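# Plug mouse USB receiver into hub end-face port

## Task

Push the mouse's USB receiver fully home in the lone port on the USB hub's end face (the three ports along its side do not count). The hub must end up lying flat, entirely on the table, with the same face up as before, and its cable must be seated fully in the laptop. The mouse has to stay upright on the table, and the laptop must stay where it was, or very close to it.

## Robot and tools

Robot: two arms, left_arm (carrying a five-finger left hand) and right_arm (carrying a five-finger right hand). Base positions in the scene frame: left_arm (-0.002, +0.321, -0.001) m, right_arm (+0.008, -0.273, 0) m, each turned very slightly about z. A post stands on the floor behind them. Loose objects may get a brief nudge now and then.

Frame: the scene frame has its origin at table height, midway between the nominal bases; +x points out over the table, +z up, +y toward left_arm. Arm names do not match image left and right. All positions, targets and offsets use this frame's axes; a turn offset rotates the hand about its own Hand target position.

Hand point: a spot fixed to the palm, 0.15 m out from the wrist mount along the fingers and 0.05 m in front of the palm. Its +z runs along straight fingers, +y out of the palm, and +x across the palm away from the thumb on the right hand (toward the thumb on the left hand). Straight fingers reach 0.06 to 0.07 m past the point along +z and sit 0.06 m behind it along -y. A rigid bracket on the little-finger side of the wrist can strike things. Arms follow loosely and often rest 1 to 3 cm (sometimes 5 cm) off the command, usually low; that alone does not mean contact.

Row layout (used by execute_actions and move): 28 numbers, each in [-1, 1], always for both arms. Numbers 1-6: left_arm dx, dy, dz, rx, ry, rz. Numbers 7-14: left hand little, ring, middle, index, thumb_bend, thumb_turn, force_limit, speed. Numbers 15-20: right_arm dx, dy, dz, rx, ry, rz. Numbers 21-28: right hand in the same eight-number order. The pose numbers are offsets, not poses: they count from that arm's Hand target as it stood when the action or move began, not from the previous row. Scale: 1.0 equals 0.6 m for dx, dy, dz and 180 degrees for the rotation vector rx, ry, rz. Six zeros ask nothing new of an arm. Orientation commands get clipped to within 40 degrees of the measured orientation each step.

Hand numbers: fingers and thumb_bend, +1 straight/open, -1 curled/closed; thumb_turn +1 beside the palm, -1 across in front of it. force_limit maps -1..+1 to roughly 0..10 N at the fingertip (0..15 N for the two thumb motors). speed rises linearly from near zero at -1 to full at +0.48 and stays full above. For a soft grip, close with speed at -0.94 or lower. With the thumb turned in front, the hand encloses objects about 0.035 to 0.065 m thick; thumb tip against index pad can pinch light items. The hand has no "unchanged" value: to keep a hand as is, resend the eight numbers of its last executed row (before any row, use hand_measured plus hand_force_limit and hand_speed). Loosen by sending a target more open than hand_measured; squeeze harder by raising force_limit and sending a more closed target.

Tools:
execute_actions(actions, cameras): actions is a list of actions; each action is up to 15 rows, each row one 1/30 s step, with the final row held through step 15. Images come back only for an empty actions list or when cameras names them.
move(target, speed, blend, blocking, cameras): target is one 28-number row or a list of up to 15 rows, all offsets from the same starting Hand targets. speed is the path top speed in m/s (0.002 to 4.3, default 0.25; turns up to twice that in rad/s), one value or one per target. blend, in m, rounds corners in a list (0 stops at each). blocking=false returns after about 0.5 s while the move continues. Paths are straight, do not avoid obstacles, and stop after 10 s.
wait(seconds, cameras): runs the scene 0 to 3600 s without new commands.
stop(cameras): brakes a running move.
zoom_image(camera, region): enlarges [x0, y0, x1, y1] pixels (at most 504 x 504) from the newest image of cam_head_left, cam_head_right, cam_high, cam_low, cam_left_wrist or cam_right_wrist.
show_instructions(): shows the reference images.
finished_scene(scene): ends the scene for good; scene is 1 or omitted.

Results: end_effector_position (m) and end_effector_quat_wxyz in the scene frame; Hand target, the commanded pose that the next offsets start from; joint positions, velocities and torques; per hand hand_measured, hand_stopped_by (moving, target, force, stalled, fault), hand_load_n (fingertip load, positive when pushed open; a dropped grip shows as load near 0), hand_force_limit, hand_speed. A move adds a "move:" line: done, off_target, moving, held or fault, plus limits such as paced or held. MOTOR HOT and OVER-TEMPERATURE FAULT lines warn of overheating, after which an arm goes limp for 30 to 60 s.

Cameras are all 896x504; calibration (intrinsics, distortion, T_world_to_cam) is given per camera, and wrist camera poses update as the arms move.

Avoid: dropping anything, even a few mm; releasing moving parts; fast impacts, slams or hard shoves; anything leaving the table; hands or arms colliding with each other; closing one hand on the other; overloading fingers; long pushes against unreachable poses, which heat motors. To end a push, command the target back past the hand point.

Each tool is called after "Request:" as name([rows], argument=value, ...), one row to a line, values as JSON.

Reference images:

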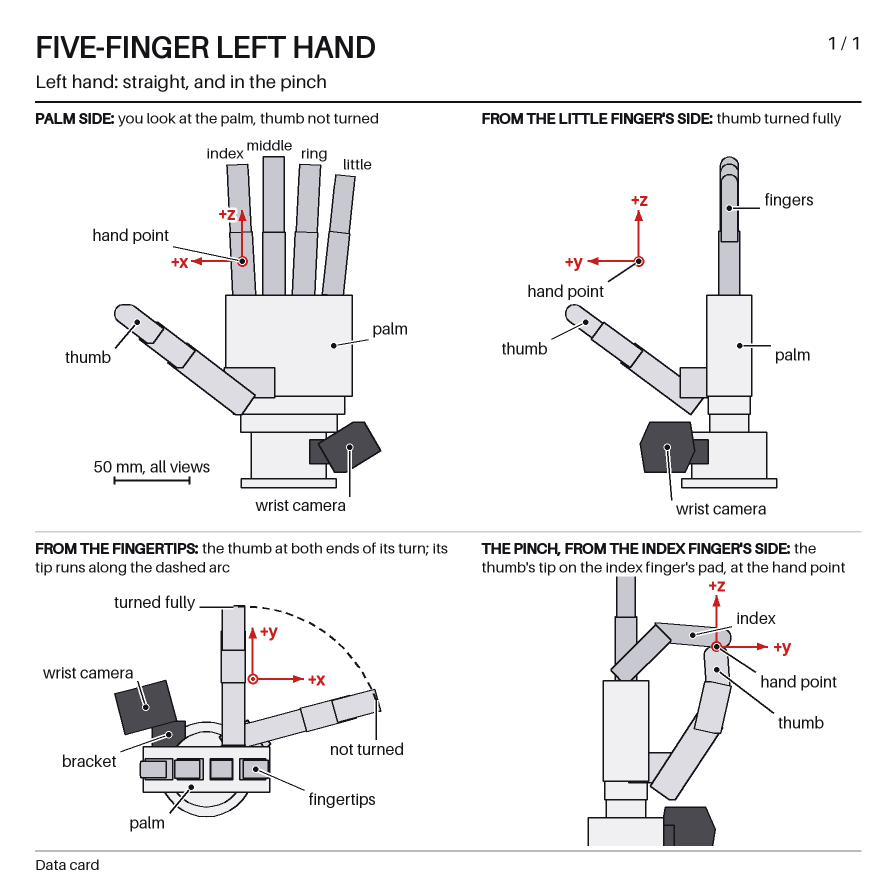

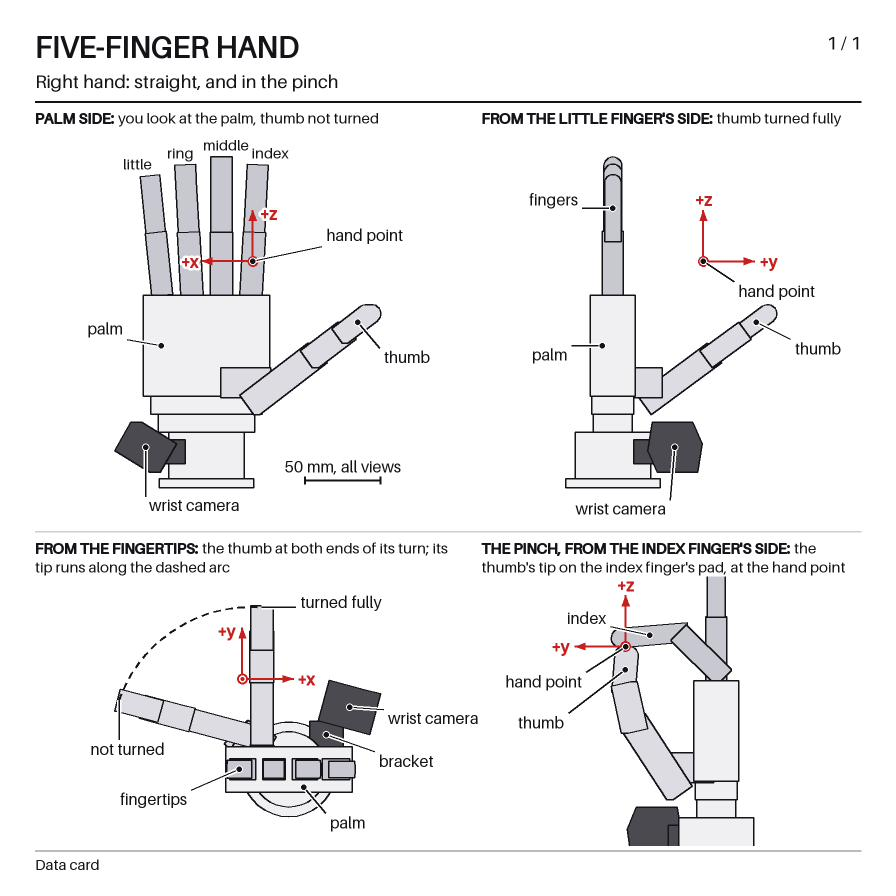

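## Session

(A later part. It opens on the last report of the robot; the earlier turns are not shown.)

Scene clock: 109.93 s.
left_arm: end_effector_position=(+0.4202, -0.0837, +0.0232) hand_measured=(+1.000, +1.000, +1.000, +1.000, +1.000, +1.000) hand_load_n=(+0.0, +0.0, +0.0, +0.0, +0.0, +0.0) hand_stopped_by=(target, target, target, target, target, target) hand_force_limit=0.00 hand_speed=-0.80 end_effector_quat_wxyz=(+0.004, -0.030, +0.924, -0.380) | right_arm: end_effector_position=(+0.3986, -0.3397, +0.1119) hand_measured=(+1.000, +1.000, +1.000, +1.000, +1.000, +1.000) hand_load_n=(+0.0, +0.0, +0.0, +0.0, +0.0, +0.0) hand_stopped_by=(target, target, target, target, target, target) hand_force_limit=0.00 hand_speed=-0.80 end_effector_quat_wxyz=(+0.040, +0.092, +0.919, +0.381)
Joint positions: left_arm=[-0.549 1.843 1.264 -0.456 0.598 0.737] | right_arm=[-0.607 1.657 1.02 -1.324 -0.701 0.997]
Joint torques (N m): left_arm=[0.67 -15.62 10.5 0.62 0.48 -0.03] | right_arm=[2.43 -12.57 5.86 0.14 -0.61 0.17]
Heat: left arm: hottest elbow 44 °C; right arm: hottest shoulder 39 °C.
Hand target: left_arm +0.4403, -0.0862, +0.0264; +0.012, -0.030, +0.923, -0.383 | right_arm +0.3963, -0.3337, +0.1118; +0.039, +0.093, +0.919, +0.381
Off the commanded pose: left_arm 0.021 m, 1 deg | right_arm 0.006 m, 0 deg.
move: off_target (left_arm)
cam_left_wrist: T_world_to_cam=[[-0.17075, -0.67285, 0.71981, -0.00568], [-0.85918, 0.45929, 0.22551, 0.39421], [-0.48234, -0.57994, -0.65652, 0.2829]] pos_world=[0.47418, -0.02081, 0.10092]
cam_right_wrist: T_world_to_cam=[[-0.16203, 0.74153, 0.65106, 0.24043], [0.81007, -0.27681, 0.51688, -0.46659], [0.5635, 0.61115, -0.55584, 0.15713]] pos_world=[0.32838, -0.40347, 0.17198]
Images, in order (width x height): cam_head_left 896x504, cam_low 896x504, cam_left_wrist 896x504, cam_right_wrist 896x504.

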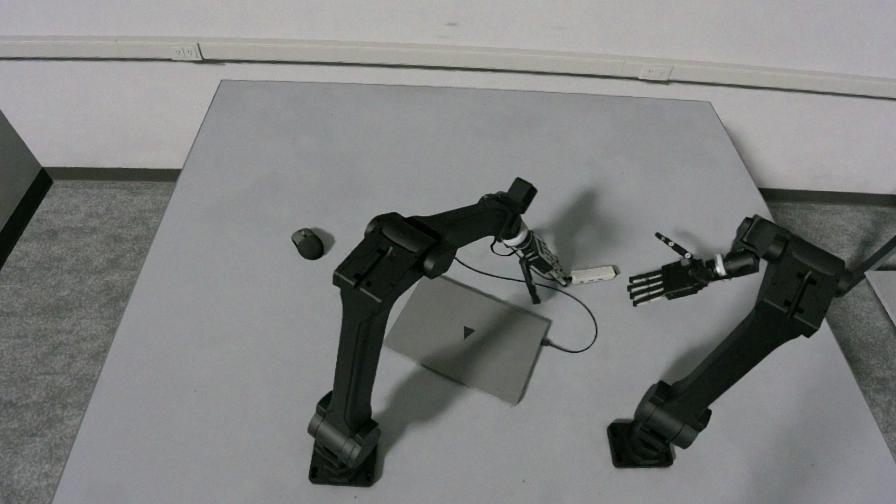

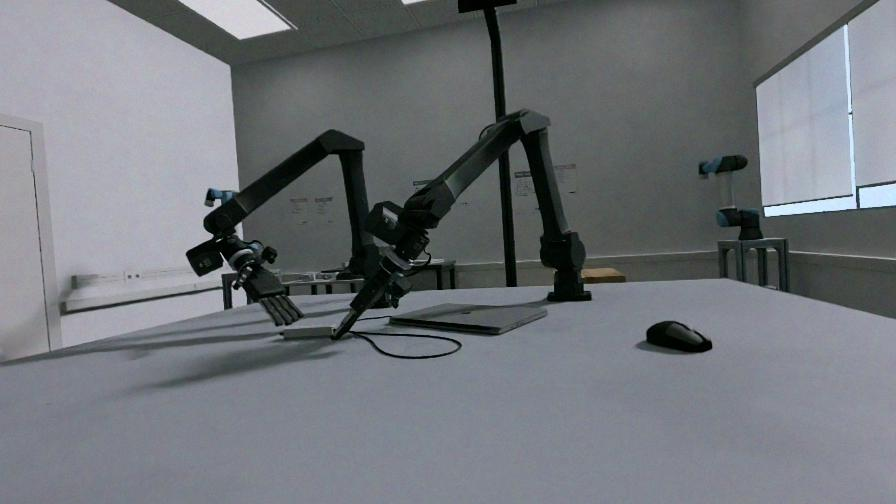

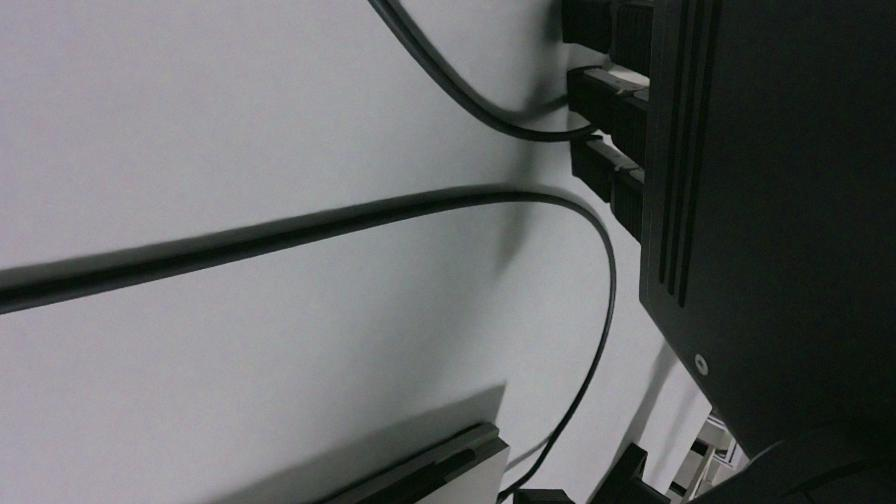

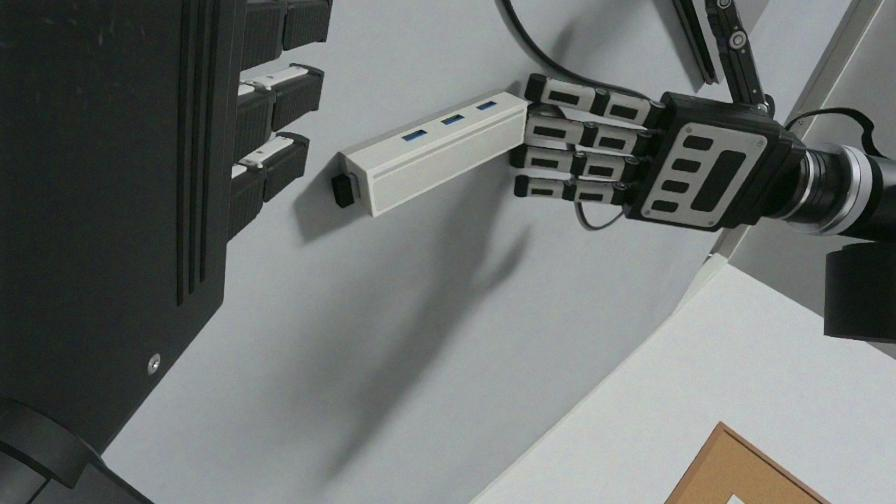

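Request:
move(target=[0.017,0.0,0.006,0,0,0,1,1,1,1,1,1,0,-0.8,0,0,0,0,0,0,1,1,1,1,1,1,0,-0.8], cameras=["cam_head_left","cam_low","cam_right_wrist","cam_left_wrist"], speed=0.06)

Request:
zoom_image(camera="cam_right_wrist", region=[460, 60, 660, 260])

Request:
zoom_image(camera="cam_left_wrist", region=[460, 0, 660, 200])

Scene clock: 112.50 s.
left_arm: end_effector_position=(+0.4308, -0.0816, +0.0243) hand_measured=(+1.000, +1.000, +1.000, +1.000, +1.000, +1.000) hand_load_n=(+0.0, +0.0, +0.0, +0.0, +0.0, +0.0) hand_stopped_by=(target, target, target, target, target, target) hand_force_limit=0.00 hand_speed=-0.80 end_effector_quat_wxyz=(+0.003, -0.032, +0.925, -0.378) | right_arm: end_effector_position=(+0.3986, -0.3397, +0.1119) hand_measured=(+1.000, +1.000, +1.000, +1.000, +1.000, +1.000) hand_load_n=(+0.0, +0.0, +0.0, +0.0, +0.0, +0.0) hand_stopped_by=(target, target, target, target, target, target) hand_force_limit=0.00 hand_speed=-0.80 end_effector_quat_wxyz=(+0.040, +0.092, +0.919, +0.381)
Joint positions: left_arm=[-0.536 1.859 1.295 -0.482 0.6 0.747] | right_arm=[-0.607 1.657 1.02 -1.324 -0.701 0.997]
Joint torques (N m): left_arm=[0.44 -16.15 10.65 0.79 0.6 -0.03] | right_arm=[1.49 -12.75 5.68 0.32 -0.59 0.22]
Heat: left arm: hottest elbow 45 °C; right arm: hottest shoulder 39 °C.
Hand target: left_arm +0.4506, -0.0862, +0.0300; +0.012, -0.030, +0.923, -0.383 | right_arm +0.3963, -0.3337, +0.1118; +0.039, +0.093, +0.919, +0.381
Off the commanded pose: left_arm 0.021 m, 1 deg | right_arm 0.006 m, 0 deg.
move: off_target (left_arm)
cam_left_wrist: T_world_to_cam=[[-0.16592, -0.67708, 0.71696, -0.0056], [-0.86045, 0.45459, 0.23018, 0.40215], [-0.48177, -0.57872, -0.65801, 0.28992]] pos_world=[0.48478, -0.01882, 0.10222]
cam_right_wrist: T_world_to_cam=[[-0.16203, 0.74153, 0.65106, 0.24043], [0.81007, -0.27681, 0.51688, -0.46659], [0.5635, 0.61115, -0.55584, 0.15713]] pos_world=[0.32838, -0.40347, 0.17198]
Images, in order (width x height): cam_head_left 896x504, cam_low 896x504, cam_left_wrist 896x504, cam_right_wrist 896x504.

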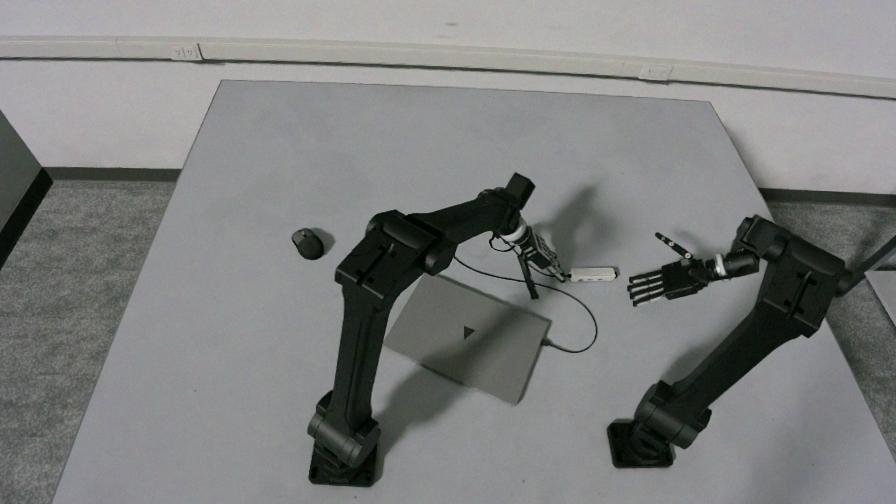

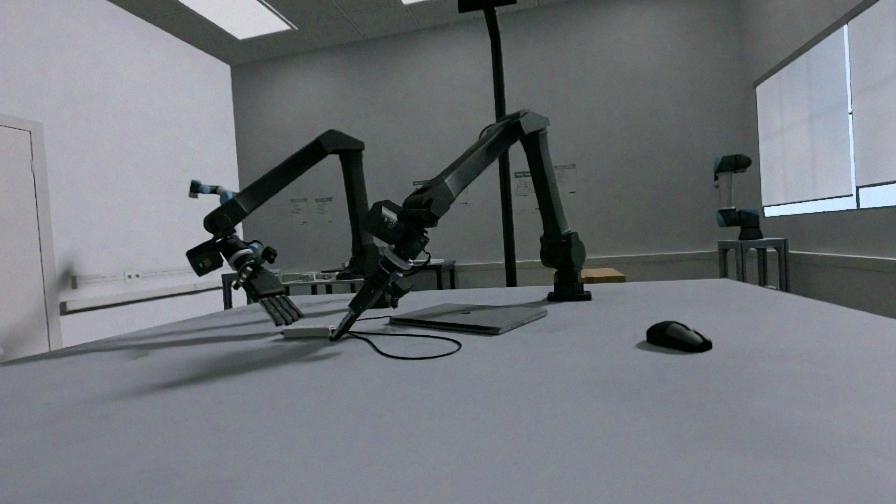

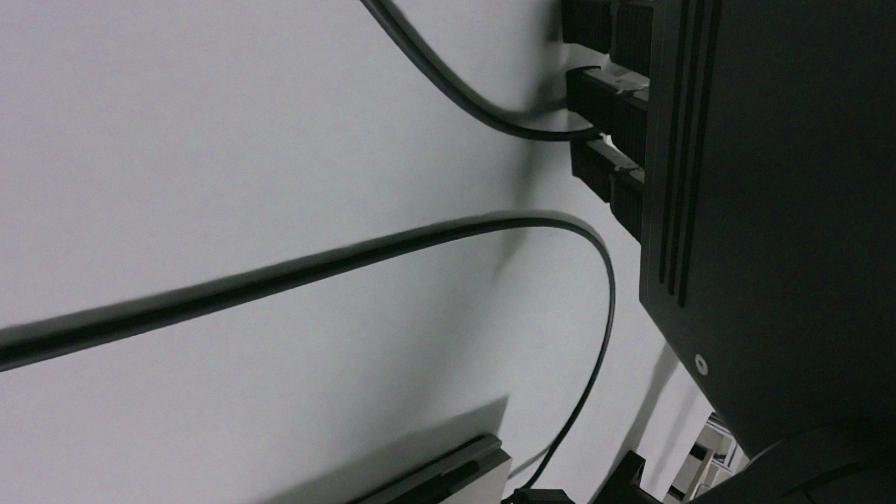

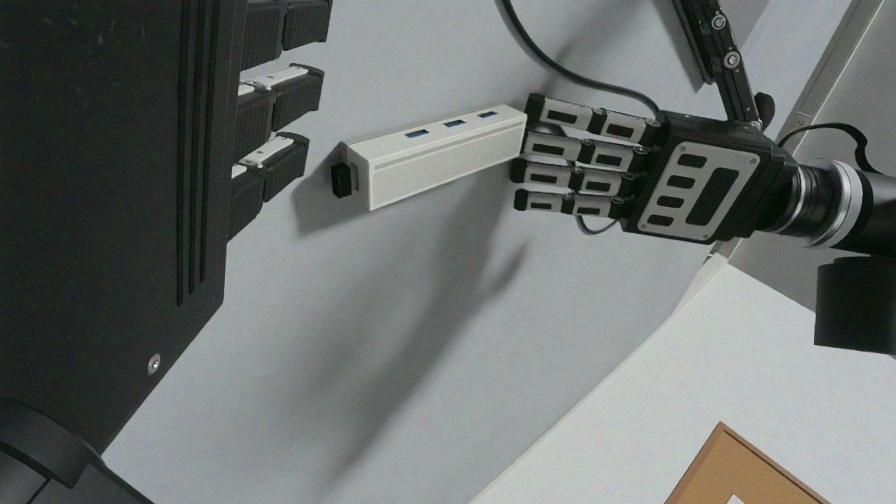

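Scaled by 2.520 from the camera's image (finer frame: 1280x720).

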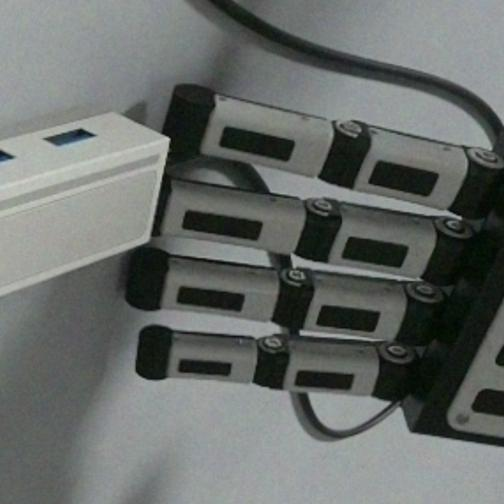

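Scaled by 2.520 from the camera's image (finer frame: 1280x720).

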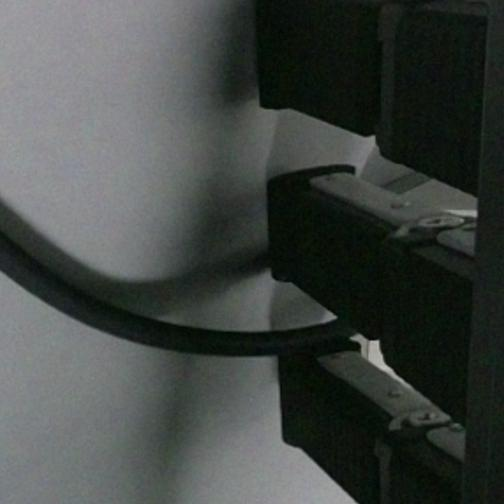

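Request:
move(target=[-0.021,-0.042,0.0,0,0,0,1,1,1,1,1,1,0,-0.8,0,0,0,0,0,0,1,1,1,1,1,1,0,-0.8], cameras=["cam_head_left","cam_low","cam_right_wrist","cam_left_wrist"], speed=0.04)

Request:
zoom_image(camera="cam_right_wrist", region=[460, 60, 660, 260])

Request:
zoom_image(camera="cam_left_wrist", region=[460, 0, 660, 200])

Request:
zoom_image(camera="cam_low", region=[270, 270, 390, 350])

Request:
zoom_image(camera="cam_head_left", region=[490, 210, 650, 310])

Scene clock: 115.27 s.
left_arm: end_effector_position=(+0.4257, -0.0931, +0.0253) hand_measured=(+1.000, +1.000, +1.000, +1.000, +1.000, +1.000) hand_load_n=(+0.0, +0.0, +0.0, -0.5, +0.0, -0.5) hand_stopped_by=(target, target, target, target, target, target) hand_force_limit=0.00 hand_speed=-0.80 end_effector_quat_wxyz=(+0.003, -0.037, +0.926, -0.374) | right_arm: end_effector_position=(+0.3986, -0.3397, +0.1119) hand_measured=(+1.000, +1.000, +1.000, +1.000, +1.000, +1.000) hand_load_n=(+0.0, +0.0, +0.0, +0.0, +0.0, +0.0) hand_stopped_by=(target, target, target, target, target, target) hand_force_limit=0.00 hand_speed=-0.80 end_effector_quat_wxyz=(+0.040, +0.092, +0.919, +0.381)
Joint positions: left_arm=[-0.56 1.862 1.304 -0.477 0.58 0.715] | right_arm=[-0.607 1.657 1.02 -1.324 -0.701 0.997]
Joint torques (N m): left_arm=[-1.26 -16.09 10.52 1.72 0.38 -0.24] | right_arm=[1.61 -13.04 5.6 0.31 -0.56 0.15]
Heat: left arm: hottest elbow 45 °C; right arm: hottest shoulder 39 °C.
Hand target: left_arm +0.4379, -0.1114, +0.0298; +0.012, -0.030, +0.923, -0.383 | right_arm +0.3963, -0.3337, +0.1118; +0.039, +0.093, +0.919, +0.381
Off the commanded pose: left_arm 0.023 m, 2 deg | right_arm 0.006 m, 0 deg.
move: off_target (left_arm)
cam_left_wrist: T_world_to_cam=[[-0.15687, -0.68393, 0.71248, -0.01929], [-0.86362, 0.44496, 0.23698, 0.40312], [-0.47911, -0.57814, -0.66046, 0.28043]] pos_world=[0.47947, -0.03043, 0.10343]
cam_right_wrist: T_world_to_cam=[[-0.16203, 0.74153, 0.65106, 0.24043], [0.81007, -0.27681, 0.51688, -0.46659], [0.5635, 0.61115, -0.55584, 0.15713]] pos_world=[0.32838, -0.40347, 0.17198]
Images, in order (width x height): cam_head_left 896x504, cam_low 896x504, cam_left_wrist 896x504, cam_right_wrist 896x504.

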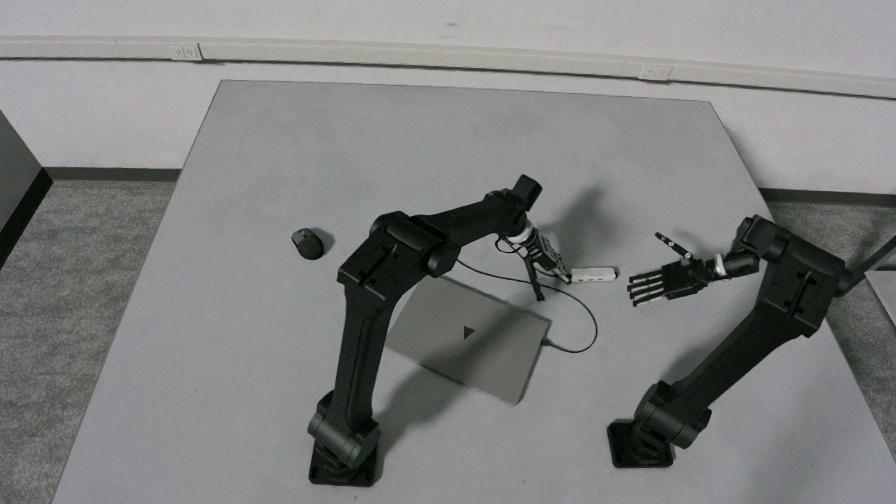

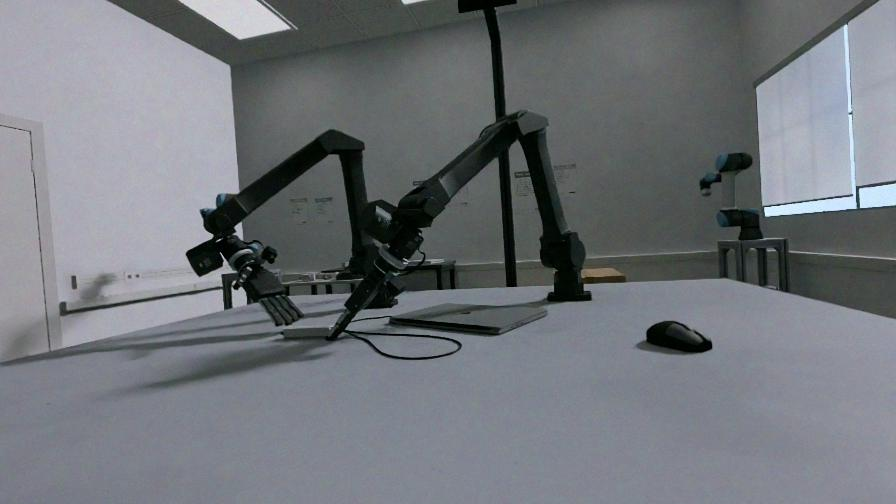

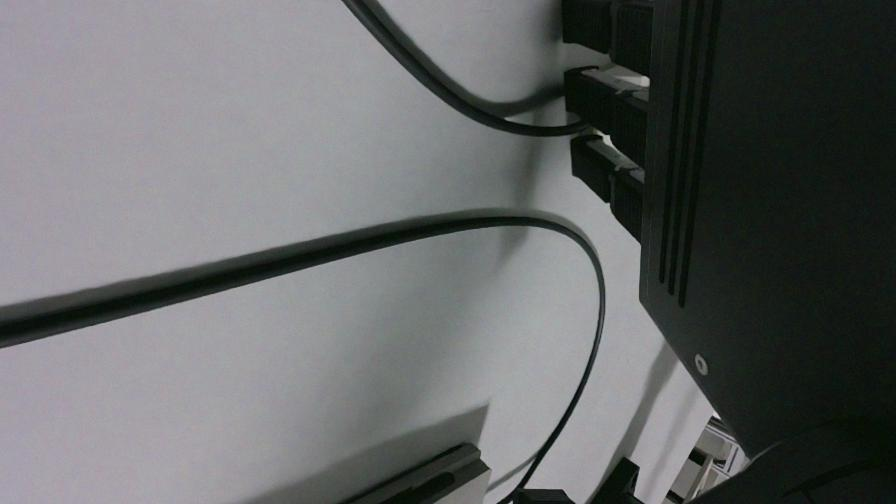

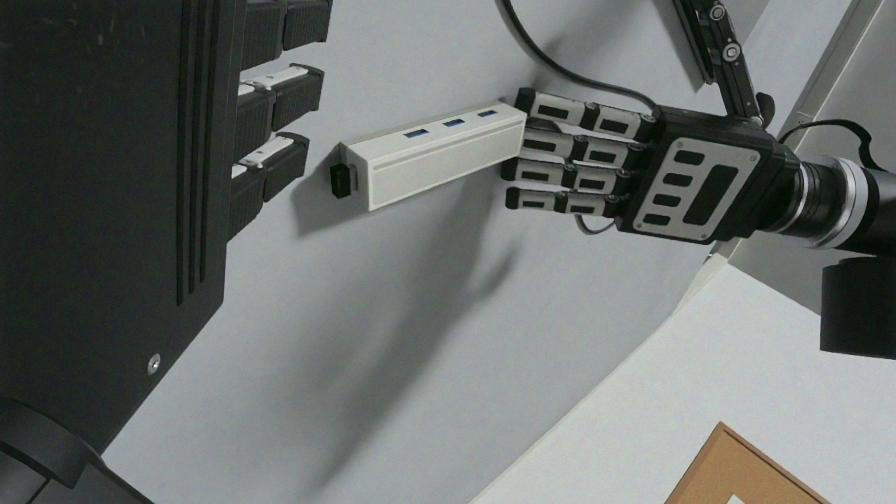

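Scaled by 2.520 from the camera's image (finer frame: 1280x720).

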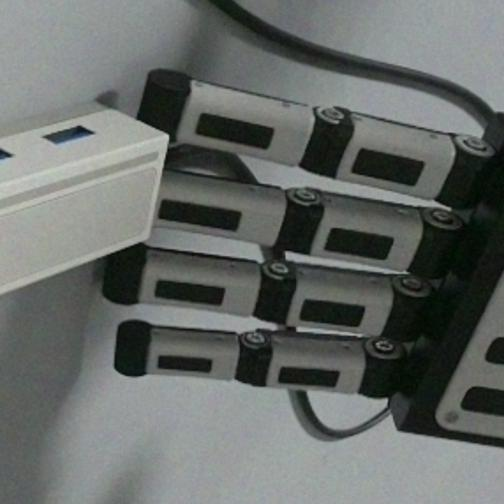

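Scaled by 2.520 from the camera's image (finer frame: 1280x720).

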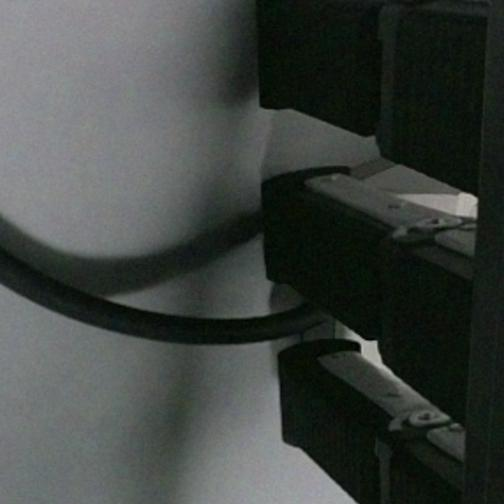

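Scaled by 4.200 from the camera's image (finer frame: 1280x720).

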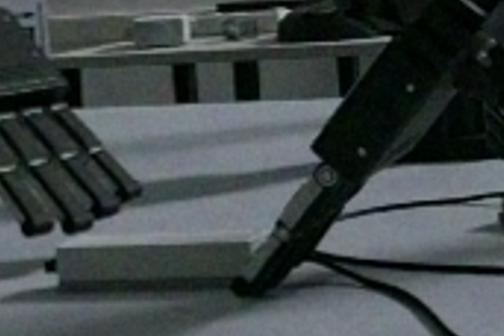

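Scaled by 3.150 from the camera's image (finer frame: 1280x720).

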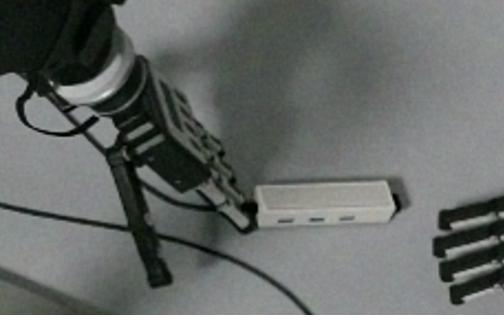

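Request:
move(target=[0.029,0.023,0.004,0,0,0,1,1,1,1,1,1,0,-0.8,0,0,0,0,0,0,1,1,1,1,1,1,0,-0.8], cameras=["cam_right_wrist","cam_left_wrist"], speed=0.04)

Request:
zoom_image(camera="cam_right_wrist", region=[460, 60, 660, 260])

Request:
zoom_image(camera="cam_left_wrist", region=[460, 0, 660, 200])

Scene clock: 117.63 s.
left_arm: end_effector_position=(+0.4350, -0.0934, +0.0266) hand_measured=(+1.000, +1.000, +1.000, +1.000, +1.000, +1.000) hand_load_n=(+0.0, +0.0, +0.0, +0.0, -0.5, -0.5) hand_stopped_by=(target, target, target, target, target, target) hand_force_limit=0.00 hand_speed=-0.80 end_effector_quat_wxyz=(+0.003, -0.032, +0.925, -0.378) | right_arm: end_effector_position=(+0.3986, -0.3397, +0.1119) hand_measured=(+1.000, +1.000, +1.000, +1.000, +1.000, +1.000) hand_load_n=(+0.0, +0.0, +0.0, +0.0, +0.0, +0.0) hand_stopped_by=(target, target, target, target, target, target) hand_force_limit=0.00 hand_speed=-0.80 end_effector_quat_wxyz=(+0.040, +0.092, +0.919, +0.381)
Joint positions: left_arm=[-0.549 1.878 1.331 -0.492 0.594 0.735] | right_arm=[-0.607 1.657 1.02 -1.324 -0.701 0.997]
Joint torques (N m): left_arm=[0.56 -16.91 10.82 0.88 0.55 -0.11] | right_arm=[1.85 -13.74 6.02 0.27 -0.54 0.12]
Heat: left arm: hottest elbow 45 °C; right arm: hottest shoulder 39 °C.
Hand target: left_arm +0.4553, -0.0976, +0.0322; +0.012, -0.030, +0.923, -0.383 | right_arm +0.3963, -0.3337, +0.1118; +0.039, +0.093, +0.919, +0.381
Off the commanded pose: left_arm 0.021 m, 1 deg | right_arm 0.006 m, 0 deg.
move: off_target (left_arm)
cam_left_wrist: T_world_to_cam=[[-0.16649, -0.67735, 0.71658, -0.01435], [-0.85987, 0.45542, 0.2307, 0.41047], [-0.4826, -0.57775, -0.65825, 0.28702]] pos_world=[0.48908, -0.03082, 0.10452]
cam_right_wrist: T_world_to_cam=[[-0.16203, 0.74153, 0.65106, 0.24043], [0.81007, -0.27681, 0.51688, -0.46659], [0.5635, 0.61115, -0.55584, 0.15713]] pos_world=[0.32838, -0.40347, 0.17198]
Images, in order (width x height): cam_left_wrist 896x504, cam_right_wrist 896x504.

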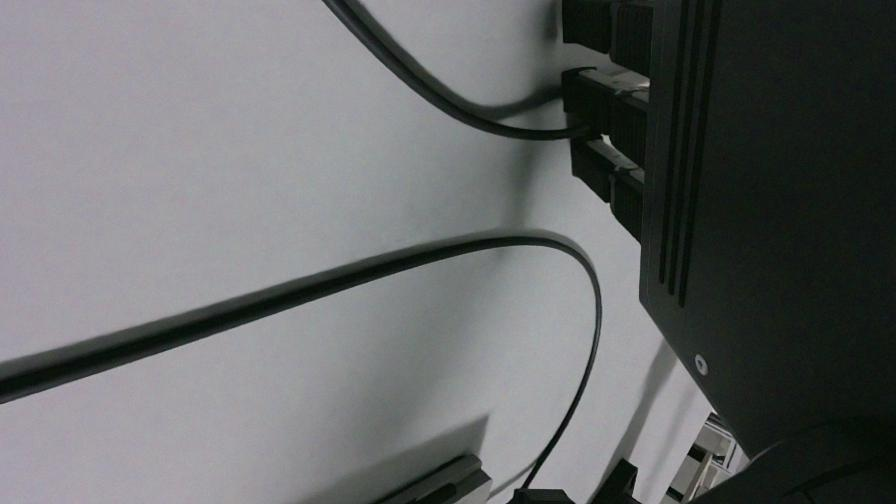

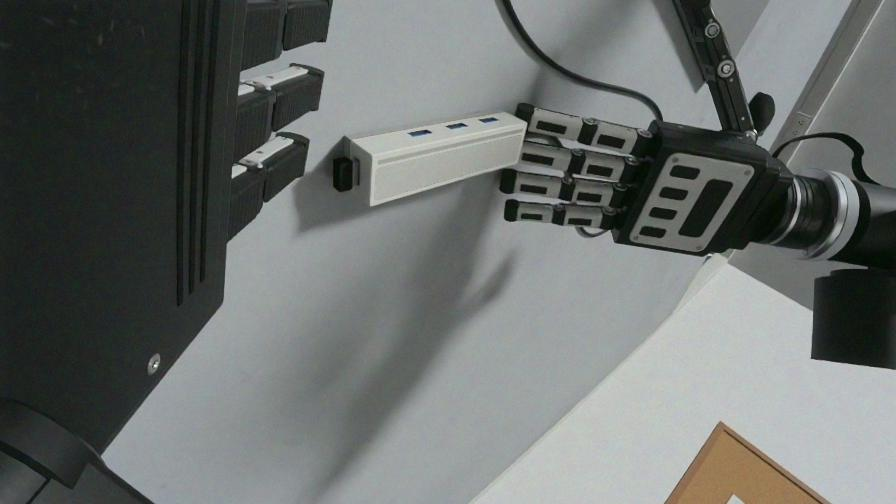

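Scaled by 2.520 from the camera's image (finer frame: 1280x720).

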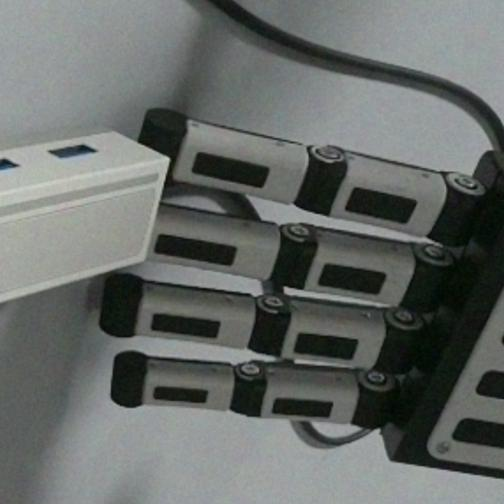

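Scaled by 2.520 from the camera's image (finer frame: 1280x720).

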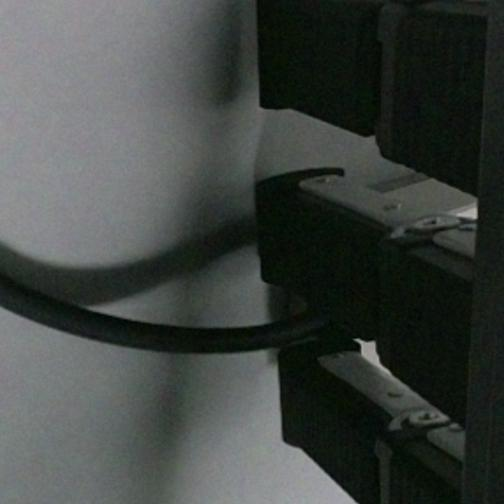

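Request:
execute_actions(actions=[])

Request:
zoom_image(camera="cam_head_left", region=[530, 230, 690, 330])

Request:
zoom_image(camera="cam_right_wrist", region=[220, 60, 540, 260])

Scene clock: 118.53 s.
left_arm: end_effector_position=(+0.4350, -0.0934, +0.0266) hand_measured=(+1.000, +1.000, +1.000, +1.000, +1.000, +1.000) hand_load_n=(+0.0, +0.0, +0.0, +0.0, +0.0, +0.0) hand_stopped_by=(target, target, target, target, target, target) hand_force_limit=0.00 hand_speed=-0.80 end_effector_quat_wxyz=(+0.003, -0.031, +0.925, -0.378) | right_arm: end_effector_position=(+0.3986, -0.3397, +0.1119) hand_measured=(+1.000, +1.000, +1.000, +1.000, +1.000, +1.000) hand_load_n=(+0.0, +0.0, +0.0, +0.0, +0.0, +0.0) hand_stopped_by=(target, target, target, target, target, target) hand_force_limit=0.00 hand_speed=-0.80 end_effector_quat_wxyz=(+0.040, +0.092, +0.919, +0.381)
Joint positions: left_arm=[-0.549 1.878 1.331 -0.492 0.594 0.735] | right_arm=[-0.607 1.657 1.02 -1.324 -0.701 0.997]
Joint velocities: within noise
Joint torques (N m): left_arm=[0.56 -16.62 10.74 0.75 0.59 -0.07] | right_arm=[2.73 -13.63 5.86 0.27 -0.55 0.11]
Heat: left arm: hottest elbow 45 °C; right arm: hottest shoulder 39 °C.
Hand target: left_arm +0.4552, -0.0977, +0.0323; +0.012, -0.030, +0.923, -0.383 | right_arm +0.3963, -0.3337, +0.1118; +0.039, +0.093, +0.919, +0.381
Off the commanded pose: left_arm 0.021 m, 1 deg | right_arm 0.006 m, 0 deg.
camera_calibration:
cam_left_wrist: T_world_to_cam=[[-0.16719, -0.677, 0.71674, -0.01401], [-0.85963, 0.45608, 0.23027, 0.41041], [-0.48279, -0.57763, -0.65822, 0.28712]] pos_world=[0.48908, -0.03082, 0.10452]
cam_right_wrist: T_world_to_cam=[[-0.16203, 0.74153, 0.65106, 0.24043], [0.81007, -0.27681, 0.51688, -0.46659], [0.5635, 0.61115, -0.55584, 0.15713]] pos_world=[0.32838, -0.40347, 0.17198]

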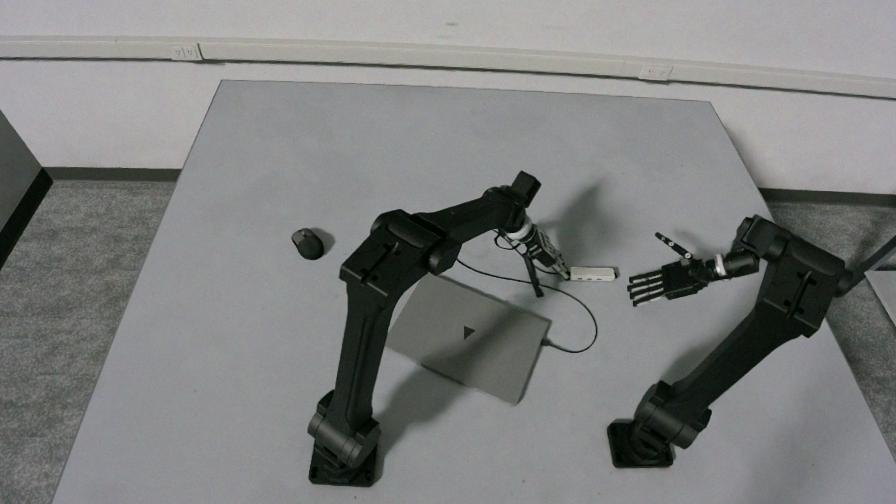

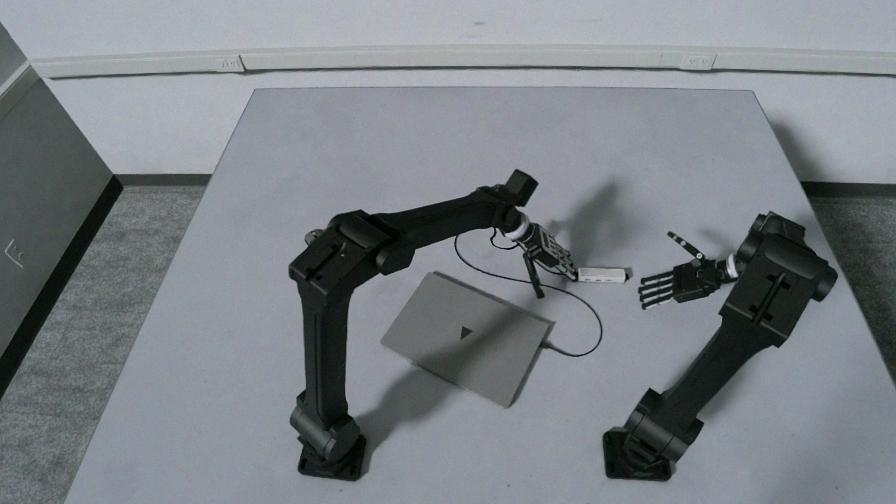

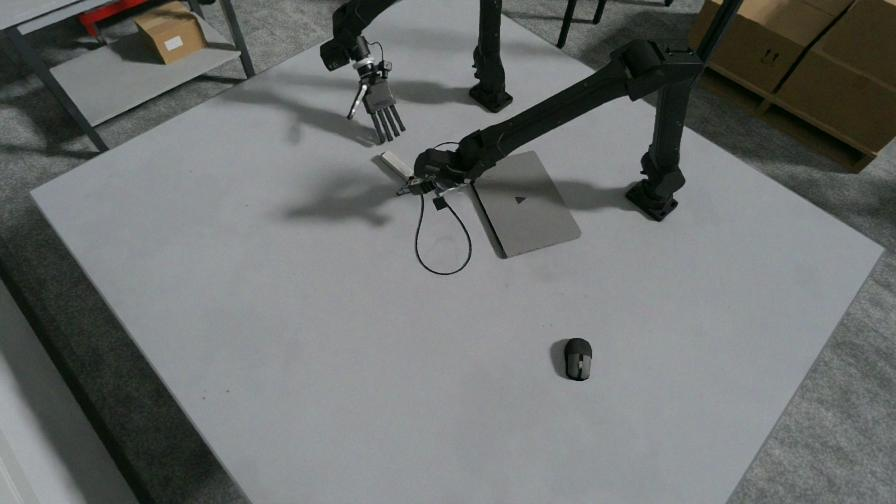

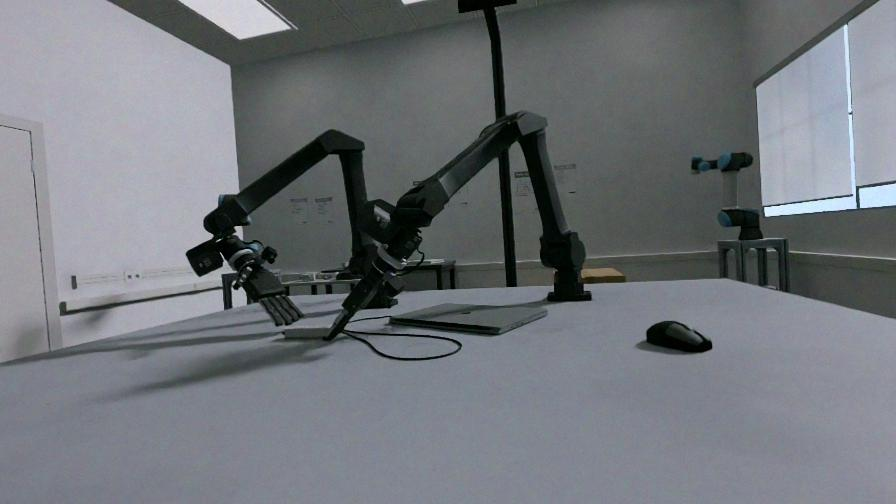

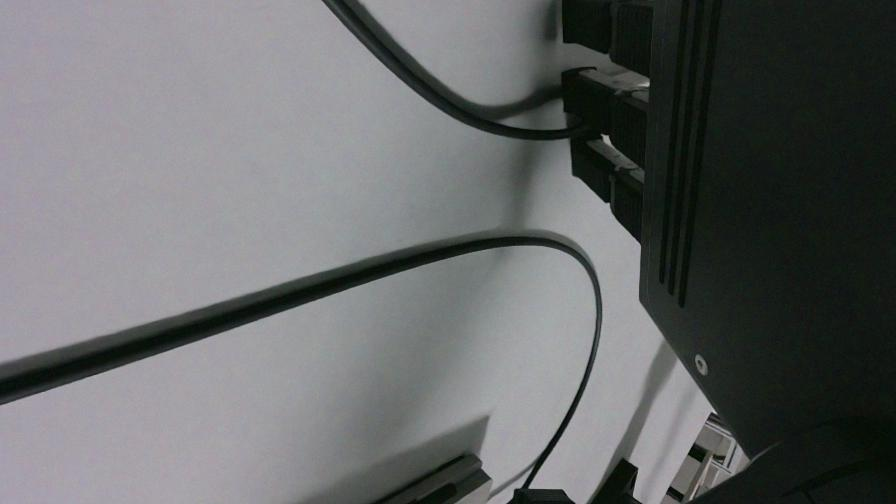

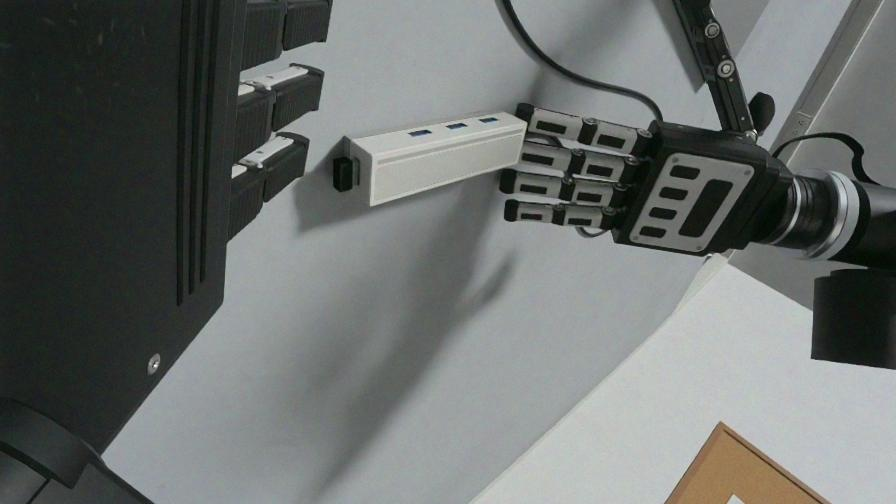

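Scaled by 3.150 from the camera's image (finer frame: 1280x720).

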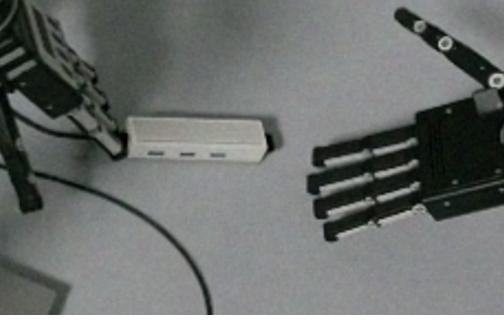

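Scaled by 1.575 from the camera's image (finer frame: 1280x720).

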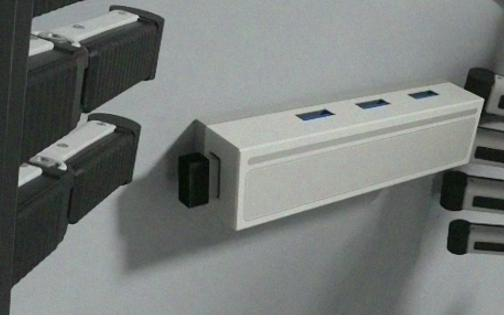

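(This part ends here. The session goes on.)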